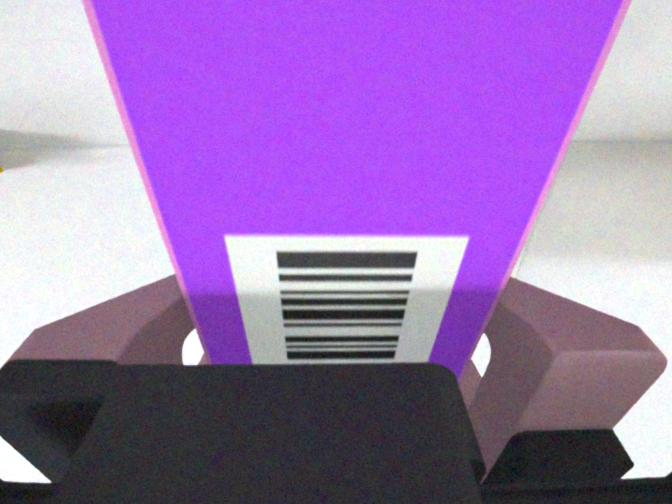

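Request:
{"method": "move", "body": {"arm2": {"target":[-0.515,0.01,0.752,0,0.7071,-0.7071,0],"speed":0.2}, "cameras": []}}

Request:
{"method": "move", "body": {"arm2": {"joints":{"gripper_m":0.08}}, "cameras": []}}

Request:
{"method": "move", "body": {"arm2": {"target":[-0.517,0.0,0.9,0,0.7071,-0.7071,0]}, "cameras": []}}

Request:
{"method": "move", "body": {"arm2": {"target":[-0.705,-0.362,1.15,0,0.512,-0.859,0],"speed":0.5}, "cameras": []}}

Request:
{"method": "move", "body": {"arm7": {"target":[-0.52,0.0,0.86,0,0.7071,0.7071,0],"speed":0.4}, "cameras": ["arm7_cam_wrist"]}}

Scene clock: 476.03 s.
Joint torques (N m): arm1=[2.43 -9.88 8.01 0.09 0.16 0.08] | arm2=[0.62 -28.51 8.96 0.84 -0.13 -0.19] | arm3=[-0.21 -6.18 9.28 0.28 0 0.12] | arm4=[-1.61 -12.16 9.63 0.1 -0.15 -0.01] | arm5=[-0.44 -3.9 7.28 0.36 -0.07 0.04] | arm6=[-1.03 -3.96 8.7 -0.01 0.03 0] | arm7=[-1.08 1.67 10.47 1.58 -0.09 0.13] | arm8=[2.26 -3.66 9.47 0.05 -0.06 0.03]
Heat: arm1: hottest joint3_rad 36 °C; arm2: hottest joint3_rad 41 °C; arm3: hottest joint3_rad 36 °C; arm4: hottest joint3_rad 45 °C; arm5: hottest joint3_rad 40 °C; arm6: hottest joint3_rad 38 °C; arm7: hottest joint3_rad 48 °C; arm8: hottest joint3_rad 39 °C.
move: arm2 done
Joint velocities: within noise
arm1, arm3, arm4, arm5, arm6, arm7, arm8: as last shown
arm2.joint_positions: joint1_rad=-1.406 joint2_rad=+2.444 joint3_rad=+2.107 joint4_rad=-1.259 joint5_rad=+0.003 joint6_rad=-0.478 gripper_m=+0.05890
arm2.joint_status: not commanded
arm2.hand: x=-0.5152 y=+0.0010 z=+0.7476 quat_wxyz=(+0.011, +0.701, -0.713, +0.005) (m; scene frame)
arm2.hand_target: x=-0.5150 y=+0.0098 z=+0.7521 quat_wxyz=(+0.000, +0.707, -0.707, +0.000) (m; scene frame)
arm2.hand_status: done (0.010 m and 1.7 deg from the pose sent, 0.093 m and 1.6 deg at the start)
pictures: none
No camera images: "cameras" was empty.

Scene clock: 476.63 s.
Joint torques (N m): arm1=[2.26 -9.76 7.97 0.1 0.17 0.06] | arm2=[0.62 -27.93 9.01 0.84 -0.13 -0.19] | arm3=[-0.26 -6.18 9.25 0.27 0 0.11] | arm4=[-1.61 -12.1 9.63 0.1 -0.15 -0.01] | arm5=[0.21 -3.96 7.27 0.17 -0.1 0.03] | arm6=[-1.03 -3.96 8.68 0.02 0.03 0] | arm7=[-1.14 1.49 10.44 1.59 -0.09 0.12] | arm8=[2.08 -3.31 9.5 0.09 -0.08 0.02]
Heat: arm1: hottest joint3_rad 36 °C; arm2: hottest joint3_rad 41 °C; arm3: hottest joint3_rad 36 °C; arm4: hottest joint3_rad 45 °C; arm5: hottest joint3_rad 40 °C; arm6: hottest joint3_rad 38 °C; arm7: hottest joint3_rad 48 °C; arm8: hottest joint3_rad 39 °C.
move: arm2 done
Joint velocities: within noise
arm1, arm4, arm5, arm6, arm7, arm8: as last shown
arm2.joint_positions: joint1_rad=-1.406 joint2_rad=+2.444 joint3_rad=+2.107 joint4_rad=-1.259 joint5_rad=+0.003 joint6_rad=-0.478 gripper_m=+0.07984
arm2.joint_status: all done
arm2.hand: x=-0.5152 y=+0.0010 z=+0.7476 quat_wxyz=(+0.011, +0.701, -0.713, +0.005) (m; scene frame)
arm2.hand_target: x=-0.5150 y=+0.0098 z=+0.7521 quat_wxyz=(+0.000, +0.707, -0.707, +0.000) (m; scene frame)
arm2.hand_status: not commanded
arm3.joint_positions: joint1_rad=+0.190 joint2_rad=+1.036 joint3_rad=+1.424 joint4_rad=-1.675 joint5_rad=-0.009 joint6_rad=-0.020 gripper_m=+0.07997
arm3.joint_status: not commanded
arm3.hand: x=+0.1500 y=-0.4886 z=+1.1502 quat_wxyz=(-0.030, +0.971, -0.196, -0.137) (m; scene frame)
arm3.hand_target: x=+0.1497 y=-0.4899 z=+1.1492 quat_wxyz=(-0.029, +0.970, -0.201, -0.131) (m; scene frame)
arm3.hand_status: not commanded
pictures: none
No camera images: "cameras" was empty.

Scene clock: 478.10 s.
Joint torques (N m): arm1=[2.26 -9.93 8.06 0.17 0.19 0.07] | arm2=[0.32 -25.17 11.52 0.17 -0.13 -0.21] | arm3=[-0.09 -6.24 9.26 0.28 0 0.12] | arm4=[-1.61 -12.16 9.63 0.1 -0.15 -0.01] | arm5=[-0.38 -4.01 7.31 0.32 -0.04 0.05] | arm6=[-1.03 -4.01 8.69 0.02 0.03 -0.01] | arm7=[-1.14 1.55 10.43 1.65 -0.09 0.11] | arm8=[2.08 -3.37 9.57 0.1 -0.05 0.03]
Heat: arm1: hottest joint3_rad 36 °C; arm2: hottest joint3_rad 41 °C; arm3: hottest joint3_rad 36 °C; arm4: hottest joint3_rad 45 °C; arm5: hottest joint3_rad 40 °C; arm6: hottest joint3_rad 38 °C; arm7: hottest joint3_rad 48 °C; arm8: hottest joint3_rad 39 °C.
move: arm2 done
Joint velocities: within noise
arm1, arm3, arm4, arm7: as last shown
arm2.joint_positions: joint1_rad=-1.406 joint2_rad=+2.284 joint3_rad=+2.220 joint4_rad=-1.515 joint5_rad=+0.003 joint6_rad=-0.481 gripper_m=+0.07992
arm2.joint_status: not commanded
arm2.hand: x=-0.5199 y=-0.0078 z=+0.9000 quat_wxyz=(+0.003, +0.702, -0.712, +0.002) (m; scene frame)
arm2.hand_target: x=-0.5170 y=-0.0003 z=+0.9000 quat_wxyz=(-0.001, +0.707, -0.707, +0.000) (m; scene frame)
arm2.hand_status: done (0.008 m and 0.9 deg from the pose sent, 0.152 m and 1.7 deg at the start)
arm5.joint_positions: joint1_rad=+1.552 joint2_rad=+1.038 joint3_rad=+1.328 joint4_rad=-1.677 joint5_rad=+0.001 joint6_rad=-0.006 gripper_m=+0.07989
arm5.joint_status: not commanded
arm5.hand: x=+2.0802 y=+0.3547 z=+1.1471 quat_wxyz=(+0.053, +0.794, +0.601, -0.071) (m; scene frame)
arm5.hand_target: x=+2.0819 y=+0.3558 z=+1.1492 quat_wxyz=(+0.052, +0.795, +0.600, -0.070) (m; scene frame)
arm5.hand_status: not commanded
arm6.joint_positions: joint1_rad=-1.122 joint2_rad=+1.094 joint3_rad=+1.300 joint4_rad=-1.700 joint5_rad=+0.000 joint6_rad=-0.009 gripper_m=+0.07989
arm6.joint_status: not commanded
arm6.hand: x=+0.7994 y=+0.3314 z=+1.1483 quat_wxyz=(-0.025, -0.761, -0.648, +0.030) (m; scene frame)
arm6.hand_target: x=+0.7980 y=+0.3328 z=+1.1493 quat_wxyz=(-0.023, -0.765, -0.643, +0.027) (m; scene frame)
arm6.hand_status: not commanded
arm8.joint_positions: joint1_rad=+0.325 joint2_rad=+1.012 joint3_rad=+1.396 joint4_rad=-1.674 joint5_rad=+0.000 joint6_rad=-0.007 gripper_m=+0.07993
arm8.joint_status: not commanded
arm8.hand: x=-1.7451 y=+0.3665 z=+1.1523 quat_wxyz=(-0.084, -0.789, -0.598, +0.113) (m; scene frame)
arm8.hand_target: x=-1.7441 y=+0.3668 z=+1.1492 quat_wxyz=(-0.080, -0.791, -0.597, +0.107) (m; scene frame)
arm8.hand_status: not commanded
pictures: none
No camera images: "cameras" was empty.

Scene clock: 480.20 s.
Joint torques (N m): arm1=[2.2 -9.82 8.09 0.14 0.2 0.06] | arm2=[-0.38 -6.07 8.35 0.61 0.1 0.07] | arm3=[-0.15 -6.18 9.28 0.28 0.01 0.12] | arm4=[-1.61 -12.1 9.63 0.1 -0.15 -0.01] | arm5=[0.09 -3.19 7.43 0.39 -0.11 0.07] | arm6=[-0.97 -3.96 8.7 0.02 0.03 0] | arm7=[-1.08 1.55 10.47 1.66 -0.09 0.12] | arm8=[2.08 -3.55 9.51 0.03 -0.05 0.02]
Heat: arm1: hottest joint3_rad 36 °C; arm2: hottest joint3_rad 41 °C; arm3: hottest joint3_rad 36 °C; arm4: hottest joint3_rad 45 °C; arm5: hottest joint3_rad 40 °C; arm6: hottest joint3_rad 38 °C; arm7: hottest joint3_rad 48 °C; arm8: hottest joint3_rad 39 °C.
move: arm2 off_target
Joint velocities: within noise
arm1, arm3, arm4, arm5, arm6, arm7, arm8: as last shown
arm2.joint_positions: joint1_rad=-1.418 joint2_rad=+1.049 joint3_rad=+1.323 joint4_rad=-1.673 joint5_rad=-0.002 joint6_rad=-0.035 gripper_m=+0.07992
arm2.joint_status: not commanded
arm2.hand: x=-0.7071 y=-0.3600 z=+1.1513 quat_wxyz=(-0.074, +0.520, -0.850, -0.043) (m; scene frame)
arm2.hand_target: x=-0.7049 y=-0.3617 z=+1.1491 quat_wxyz=(-0.069, +0.511, -0.856, -0.039) (m; scene frame)
arm2.hand_status: off_target (0.003 m and 10.0 deg from the pose sent, 0.471 m and 27.6 deg at the start; pose on its path clipped on 22 of 63 steps; a joint's target at an end of its range on 34 of 63 steps)
pictures: none
No camera images: "cameras" was empty.

Scene clock: 483.03 s.
Joint torques (N m): arm1=[2.26 -9.82 7.97 0.1 0.21 0.08] | arm2=[-0.44 -6.01 8.35 0.61 0.11 0.07] | arm3=[-0.15 -6.24 9.28 0.27 -0.01 0.12] | arm4=[-1.61 -12.1 9.63 0.12 -0.15 -0.01] | arm5=[-0.5 -3.66 7.17 0.34 -0.07 0.02] | arm6=[-0.97 -4.01 8.69 0.02 0.03 -0.01] | arm7=[-0.67 -16.09 14.13 -0.36 0.09 0.04] | arm8=[2.14 -3.9 9.52 0.12 -0.04 0.04]
Heat: arm1: hottest joint3_rad 36 °C; arm2: hottest joint3_rad 41 °C; arm3: hottest joint3_rad 36 °C; arm4: hottest joint3_rad 45 °C; arm5: hottest joint3_rad 40 °C; arm6: hottest joint3_rad 38 °C; arm7: hottest joint3_rad 48 °C; arm8: hottest joint3_rad 39 °C.
move: arm7 off_target
Joint velocities: within noise
arm1, arm2, arm3, arm4, arm5, arm6, arm8: as last shown
arm7.joint_positions: joint1_rad=-1.082 joint2_rad=+2.048 joint3_rad=+1.670 joint4_rad=-1.224 joint5_rad=-0.004 joint6_rad=-0.148 gripper_m=+0.09396
arm7.joint_status: not commanded
arm7.hand: x=-0.5140 y=+0.0182 z=+0.8463 quat_wxyz=(+0.009, -0.708, -0.706, -0.015) (m; scene frame)
arm7.hand_target: x=-0.5199 y=+0.0009 z=+0.8603 quat_wxyz=(+0.000, -0.707, -0.707, +0.000) (m; scene frame)
arm7.hand_status: off_target (0.024 m and 2.0 deg from the pose sent, 0.658 m and 70.2 deg at the start)
pictures: arm7_cam_wrist
camera_calibration:
arm7_cam_wrist: T_world_to_cam=[[-0.999906, -0.012875, 0.00467777, -0.520855], [-0.00752726, 0.801723, 0.597648, -0.517975], [-0.011445, 0.597557, -0.801745, 0.783104], [0, 0, 0, 1]] pos_world=[-0.515742, -0.0593821, 0.939853]

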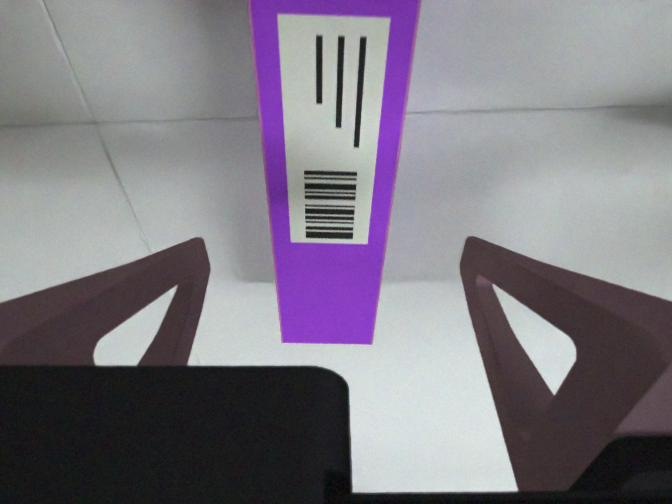

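Request:
{"method": "move", "body": {"arm7": {"target":[-0.517,-0.01,0.753,0,0.7071,0.7071,0],"speed":0.25}, "cameras": []}}

Request:
{"method": "move", "body": {"arm7": {"joints":{"gripper_m":0.04}}, "cameras": []}}

Request:
{"method": "move", "body": {"arm7": {"target":[-0.489,0.2,1.06,0,0.76,0.649,0],"speed":0.4}, "cameras": []}}

Request:
{"method": "move", "body": {"arm7": {"joints":{"joint1_rad":2.168}}, "cameras": []}}

Request:
{"method": "move", "body": {"arm7": {"target":[-0.396,1.296,0.86,0,0.697,-0.717,0],"speed":0.35}, "cameras": ["cam_arm7","arm7_cam_wrist"]}}

Scene clock: 492.47 s.
Joint torques (N m): arm1=[2.26 -9.76 8.02 0.14 0.18 0.06] | arm2=[-0.38 -6.07 8.36 0.61 0.1 0.07] | arm3=[-0.03 -6.12 9.29 0.28 -0.01 0.13] | arm4=[-1.61 -12.1 9.63 0.1 -0.15 -0.01] | arm5=[-0.03 -3.66 7.25 0.29 -0.04 0.04] | arm6=[-1.03 -3.9 8.7 -0.01 0.03 -0.01] | arm7=[-0.03 -16.62 9.33 0.47 0.06 0.11] | arm8=[2.26 -3.72 9.52 0.08 -0.06 0.02]
Heat: arm1: hottest joint3_rad 36 °C; arm2: hottest joint3_rad 41 °C; arm3: hottest joint3_rad 36 °C; arm4: hottest joint3_rad 45 °C; arm5: hottest joint3_rad 40 °C; arm6: hottest joint3_rad 38 °C; arm7: hottest joint3_rad 49 °C; arm8: hottest joint3_rad 39 °C.
move: arm7 done
Joint velocities: within noise
arm1, arm2, arm3, arm4, arm5, arm6, arm8: as last shown
arm7.joint_positions: joint1_rad=-1.082 joint2_rad=+2.202 joint3_rad=+1.670 joint4_rad=-1.049 joint5_rad=-0.004 joint6_rad=-0.148 gripper_m=+0.09396
arm7.joint_status: not commanded
arm7.hand: x=-0.5175 y=-0.0047 z=+0.7540 quat_wxyz=(+0.003, -0.708, -0.706, -0.006) (m; scene frame)
arm7.hand_target: x=-0.5170 y=-0.0100 z=+0.7532 quat_wxyz=(+0.000, -0.707, -0.707, +0.000) (m; scene frame)
arm7.hand_status: done (0.005 m and 0.8 deg from the pose sent, 0.098 m and 2.0 deg at the start)
pictures: none
No camera images: "cameras" was empty.

Scene clock: 493.07 s.
Joint torques (N m): arm1=[2.43 -9.99 8.02 0.12 0.16 0.08] | arm2=[-0.38 -6.07 8.36 0.61 0.1 0.07] | arm3=[-0.09 -6.07 9.28 0.29 -0.01 0.12] | arm4=[-1.61 -12.16 9.63 0.1 -0.15 -0.01] | arm5=[-0.32 -3.49 7.16 0.32 -0.11 0.03] | arm6=[-0.97 -3.9 8.69 -0.01 0.03 0] | arm7=[0.03 -17.26 9.37 0.47 0.05 0.11] | arm8=[2.32 -3.72 9.51 0.08 -0.05 0.04]
Heat: arm1: hottest joint3_rad 36 °C; arm2: hottest joint3_rad 41 °C; arm3: hottest joint3_rad 36 °C; arm4: hottest joint3_rad 45 °C; arm5: hottest joint3_rad 40 °C; arm6: hottest joint3_rad 38 °C; arm7: hottest joint3_rad 49 °C; arm8: hottest joint3_rad 39 °C.
move: arm7 off_target
Joint velocities: within noise
arm1, arm2, arm3, arm4, arm5, arm6, arm8: as last shown
arm7.joint_positions: joint1_rad=-1.082 joint2_rad=+2.202 joint3_rad=+1.670 joint4_rad=-1.049 joint5_rad=-0.004 joint6_rad=-0.148 gripper_m=+0.06059
arm7.joint_status: gripper_m off_target (ended at +0.06062, target +0.04000)
arm7.hand: x=-0.5176 y=-0.0047 z=+0.7540 quat_wxyz=(+0.003, -0.708, -0.706, -0.006) (m; scene frame)
arm7.hand_target: x=-0.5170 y=-0.0100 z=+0.7532 quat_wxyz=(+0.000, -0.707, -0.707, +0.000) (m; scene frame)
arm7.hand_status: not commanded
pictures: none
No camera images: "cameras" was empty.

Scene clock: 494.83 s.
Joint torques (N m): arm1=[2.02 -9.7 8.03 0.06 0.2 0.09] | arm2=[-0.44 -6.07 8.35 0.61 0.1 0.07] | arm3=[-0.03 -6.18 9.29 0.28 -0.01 0.12] | arm4=[-1.61 -12.16 9.63 0.1 -0.15 -0.01] | arm5=[-0.32 -3.14 7.2 0.2 -0.1 0.09] | arm6=[-1.03 -3.9 8.68 0.01 0.03 -0.01] | arm7=[-0.91 -10.11 10.54 -0.24 0.06 0.2] | arm8=[2.14 -3.55 9.51 0.14 -0.05 0.05]
Heat: arm1: hottest joint3_rad 36 °C; arm2: hottest joint3_rad 41 °C; arm3: hottest joint3_rad 36 °C; arm4: hottest joint3_rad 45 °C; arm5: hottest joint3_rad 40 °C; arm6: hottest joint3_rad 38 °C; arm7: hottest joint3_rad 49 °C; arm8: hottest joint3_rad 39 °C.
move: arm7 done
Joint velocities: within noise
arm1.joint_positions: joint1_rad=-1.517 joint2_rad=+1.472 joint3_rad=+1.657 joint4_rad=-1.675 joint5_rad=+0.004 joint6_rad=-0.005 gripper_m=+0.08788
arm1.joint_status: not commanded
arm1.hand: x=-2.3155 y=-1.0191 z=+1.1091 quat_wxyz=(-0.026, -0.823, -0.566, +0.036) (m; scene frame)
arm1.hand_target: x=-2.3100 y=-1.0199 z=+1.0995 quat_wxyz=(-0.016, -0.822, -0.569, +0.024) (m; scene frame)
arm1.hand_status: not commanded
arm2, arm3, arm5, arm6, arm8: as last shown
arm4.joint_positions: joint1_rad=-1.886 joint2_rad=+1.623 joint3_rad=+1.860 joint4_rad=-1.686 joint5_rad=-0.014 joint6_rad=+0.010 gripper_m=+0.08791
arm4.joint_status: not commanded
arm4.hand: x=+1.9970 y=-1.0175 z=+1.1048 quat_wxyz=(-0.055, -0.453, -0.889, +0.028) (m; scene frame)
arm4.hand_target: x=+1.9900 y=-1.0198 z=+1.0995 quat_wxyz=(-0.046, -0.457, -0.888, +0.023) (m; scene frame)
arm4.hand_status: not commanded
arm7.joint_positions: joint1_rad=-1.082 joint2_rad=+1.426 joint3_rad=+1.408 joint4_rad=-1.539 joint5_rad=-0.004 joint6_rad=-0.009 gripper_m=+0.06058
arm7.joint_status: not commanded
arm7.hand: x=-0.4864 y=+0.1992 z=+1.0602 quat_wxyz=(-0.005, -0.755, -0.655, +0.003) (m; scene frame)
arm7.hand_target: x=-0.4890 y=+0.2000 z=+1.0600 quat_wxyz=(+0.000, -0.760, -0.649, +0.000) (m; scene frame)
arm7.hand_status: done (0.003 m and 1.1 deg from the pose sent, 0.369 m and 8.9 deg at the start; pose on its path clipped on 4 of 53 steps)
pictures: none
No camera images: "cameras" was empty.

Scene clock: 497.33 s.
Joint torques (N m): arm1=[2.49 -9.99 8.06 0.13 0.2 0.02] | arm2=[-0.38 -6.07 8.35 0.61 0.1 0.07] | arm3=[-0.15 -6.18 9.25 0.27 0 0.13] | arm4=[-1.61 -12.1 9.63 0.1 -0.15 -0.01] | arm5=[-0.21 -3.72 7.2 0.25 -0.08 0.05] | arm6=[-1.03 -3.96 8.68 0.02 0.03 0] | arm7=[-0.03 -11.28 10.61 -0.28 -0.04 0.19] | arm8=[2.08 -3.6 9.47 0.12 -0.04 0.04]
Heat: arm1: hottest joint3_rad 36 °C; arm2: hottest joint3_rad 41 °C; arm3: hottest joint3_rad 35 °C; arm4: hottest joint3_rad 45 °C; arm5: hottest joint3_rad 40 °C; arm6: hottest joint3_rad 38 °C; arm7: hottest joint3_rad 49 °C; arm8: hottest joint3_rad 39 °C.
move: arm7 done
Joint velocities: within noise
arm1, arm2, arm3, arm4, arm5, arm6, arm8: as last shown
arm2.joint_positions: joint1_rad=-1.418 joint2_rad=+1.049 joint3_rad=+1.323 joint4_rad=-1.673 joint5_rad=-0.002 joint6_rad=-0.034 gripper_m=+0.07992
arm2.hand: x=-0.7071 y=-0.3600 z=+1.1513 quat_wxyz=(-0.074, +0.519, -0.850, -0.043) (m; scene frame)
arm7.joint_positions: joint1_rad=+2.165 joint2_rad=+1.448 joint3_rad=+1.408 joint4_rad=-1.539 joint5_rad=-0.002 joint6_rad=-0.007 gripper_m=+0.06072
arm7.joint_status: all done
arm7.hand: x=-0.4042 y=+1.0362 z=+1.0537 quat_wxyz=(+0.003, +0.693, -0.721, +0.001) (m; scene frame)
arm7.hand_target: x=-0.4055 y=+1.0331 z=+1.0621 quat_wxyz=(-0.001, +0.692, -0.722, -0.002) (m; scene frame)
arm7.hand_status: not commanded
pictures: none
No camera images: "cameras" was empty.

Scene clock: 499.40 s.
Joint torques (N m): arm1=[2.55 -9.93 7.99 0.06 0.17 0.08] | arm2=[-0.44 -6.07 8.35 0.61 0.1 0.07] | arm3=[-0.09 -6.18 9.31 0.25 0 0.13] | arm4=[-1.61 -12.1 9.63 0.1 -0.15 -0.01] | arm5=[0.03 -3.49 7.21 0.23 -0.07 0.06] | arm6=[-1.03 -3.96 8.68 0.03 0.03 -0.01] | arm7=[0.15 -17.73 15.16 -0.32 0.03 0.08] | arm8=[2.14 -3.9 9.57 0.08 -0.05 0.03]
Heat: arm1: hottest joint3_rad 36 °C; arm2: hottest joint3_rad 40 °C; arm3: hottest joint3_rad 35 °C; arm4: hottest joint3_rad 45 °C; arm5: hottest joint3_rad 40 °C; arm6: hottest joint3_rad 38 °C; arm7: hottest joint3_rad 49 °C; arm8: hottest joint3_rad 39 °C.
move: arm7 off_target
Joint velocities: within noise
arm1, arm2, arm4, arm5, arm6, arm8: as last shown
arm3.joint_positions: joint1_rad=+0.190 joint2_rad=+1.036 joint3_rad=+1.424 joint4_rad=-1.675 joint5_rad=-0.009 joint6_rad=-0.020 gripper_m=+0.07997
arm3.joint_status: not commanded
arm3.hand: x=+0.1500 y=-0.4886 z=+1.1502 quat_wxyz=(-0.030, +0.971, -0.196, -0.137) (m; scene frame)
arm3.hand_target: x=+0.1497 y=-0.4899 z=+1.1492 quat_wxyz=(-0.029, +0.970, -0.201, -0.131) (m; scene frame)
arm3.hand_status: not commanded
arm7.joint_positions: joint1_rad=+2.165 joint2_rad=+2.221 joint3_rad=+1.953 joint4_rad=-1.344 joint5_rad=-0.002 joint6_rad=-0.007 gripper_m=+0.06072
arm7.joint_status: not commanded
arm7.hand: x=-0.3933 y=+1.2772 z=+0.8449 quat_wxyz=(+0.015, +0.693, -0.720, +0.012) (m; scene frame)
arm7.hand_target: x=-0.3962 y=+1.2948 z=+0.8603 quat_wxyz=(+0.000, +0.697, -0.717, -0.001) (m; scene frame)
arm7.hand_status: off_target (0.024 m and 2.3 deg from the pose sent, 0.324 m and 0.7 deg at the start)
pictures: arm7_cam_wrist, cam_arm7
camera_calibration:
arm7_cam_wrist: T_world_to_cam=[[0.999694, -0.0225823, 0.0101056, 0.410317], [-0.0241161, -0.798299, 0.601778, 0.50806], [-0.0055223, -0.601838, -0.798599, 1.56255], [0, 0, 0, 1]] pos_world=[-0.38931, 1.35525, 0.937965]

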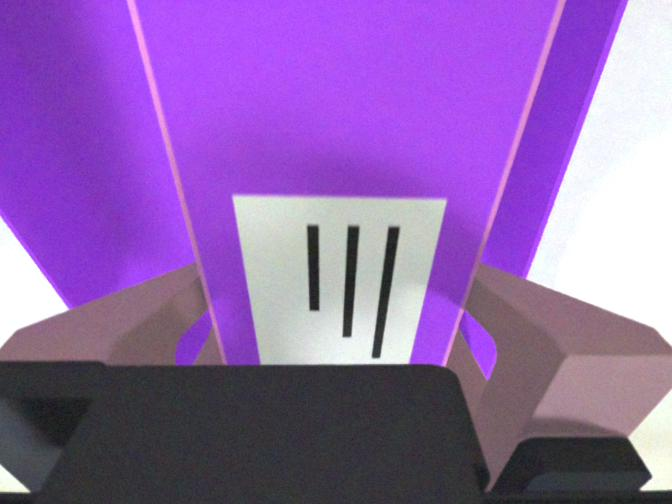

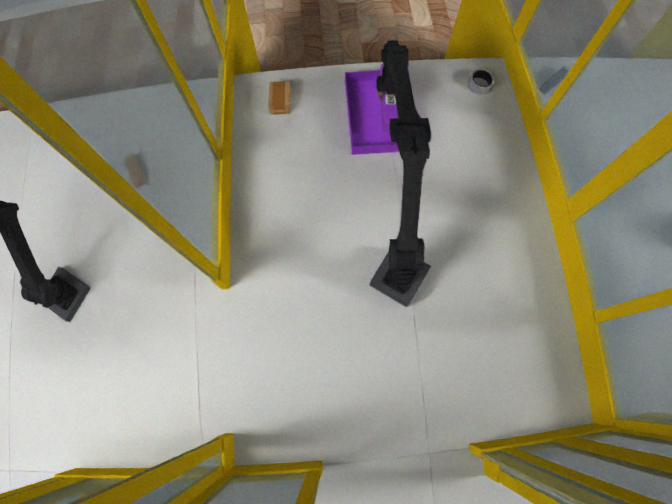

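Request:
{"method": "move", "body": {"arm7": {"target":[-0.412,1.294,0.768,0,0.697,-0.717,0],"speed":0.12}, "cameras": ["arm7_cam_wrist"]}}

Scene clock: 513.07 s.
Joint torques (N m): arm1=[2.2 -10.11 7.98 0.16 0.19 0.09] | arm2=[-0.44 -6.07 8.35 0.61 0.1 0.07] | arm3=[-0.21 -6.18 9.29 0.29 0 0.13] | arm4=[-1.67 -12.1 9.63 0.12 -0.15 -0.01] | arm5=[-0.21 -3.9 7.34 0.28 -0.07 0.04] | arm6=[-1.03 -3.96 8.69 0.02 0.03 0] | arm7=[0.5 -18.73 8.95 0.53 0.03 0.2] | arm8=[2.02 -3.55 9.5 0.16 -0.05 0.04]
Heat: arm1: hottest joint3_rad 36 °C; arm2: hottest joint3_rad 40 °C; arm3: hottest joint3_rad 35 °C; arm4: hottest joint3_rad 44 °C; arm5: hottest joint3_rad 40 °C; arm6: hottest joint3_rad 38 °C; arm7: hottest joint3_rad 51 °C; arm8: hottest joint3_rad 39 °C.
move: arm7 done
Joint velocities: within noise
arm1, arm2, arm3, arm4: as last shown
arm3.joint_positions: joint1_rad=+0.190 joint2_rad=+1.036 joint3_rad=+1.424 joint4_rad=-1.675 joint5_rad=-0.009 joint6_rad=-0.019 gripper_m=+0.07997
arm5.joint_positions: joint1_rad=+1.552 joint2_rad=+1.038 joint3_rad=+1.328 joint4_rad=-1.677 joint5_rad=+0.001 joint6_rad=-0.006 gripper_m=+0.07989
arm5.joint_status: not commanded
arm5.hand: x=+2.0802 y=+0.3547 z=+1.1471 quat_wxyz=(+0.053, +0.794, +0.601, -0.071) (m; scene frame)
arm5.hand_target: x=+2.0819 y=+0.3558 z=+1.1492 quat_wxyz=(+0.052, +0.795, +0.600, -0.070) (m; scene frame)
arm5.hand_status: not commanded
arm6.joint_positions: joint1_rad=-1.122 joint2_rad=+1.094 joint3_rad=+1.300 joint4_rad=-1.700 joint5_rad=+0.000 joint6_rad=-0.009 gripper_m=+0.07989
arm6.joint_status: not commanded
arm6.hand: x=+0.7994 y=+0.3314 z=+1.1483 quat_wxyz=(-0.025, -0.761, -0.648, +0.030) (m; scene frame)
arm6.hand_target: x=+0.7980 y=+0.3328 z=+1.1493 quat_wxyz=(-0.023, -0.765, -0.643, +0.027) (m; scene frame)
arm6.hand_status: not commanded
arm7.joint_positions: joint1_rad=+2.186 joint2_rad=+2.305 joint3_rad=+1.917 joint4_rad=-1.182 joint5_rad=-0.002 joint6_rad=+0.002 gripper_m=+0.06072
arm7.joint_status: not commanded
arm7.hand: x=-0.4071 y=+1.2946 z=+0.7769 quat_wxyz=(-0.001, +0.698, -0.716, -0.002) (m; scene frame)
arm7.hand_target: x=-0.4121 y=+1.2939 z=+0.7682 quat_wxyz=(+0.000, +0.697, -0.717, +0.000) (m; scene frame)
arm7.hand_status: done (0.010 m and 0.3 deg from the pose sent, 0.081 m and 2.3 deg at the start)
arm8.joint_positions: joint1_rad=+0.325 joint2_rad=+1.012 joint3_rad=+1.396 joint4_rad=-1.674 joint5_rad=+0.000 joint6_rad=-0.007 gripper_m=+0.07993
arm8.joint_status: not commanded
arm8.hand: x=-1.7451 y=+0.3665 z=+1.1523 quat_wxyz=(-0.084, -0.789, -0.598, +0.113) (m; scene frame)
arm8.hand_target: x=-1.7441 y=+0.3668 z=+1.1492 quat_wxyz=(-0.080, -0.791, -0.597, +0.107) (m; scene frame)
arm8.hand_status: not commanded
pictures: arm7_cam_wrist
camera_calibration:
arm7_cam_wrist: T_world_to_cam=[[0.999884, -0.0104217, 0.0111236, 0.408788], [-0.0148915, -0.823668, 0.566876, 0.626231], [0.00325434, -0.566976, -0.823728, 1.49665], [0, 0, 0, 1]] pos_world=[-0.404285, 1.36863, 0.873293]

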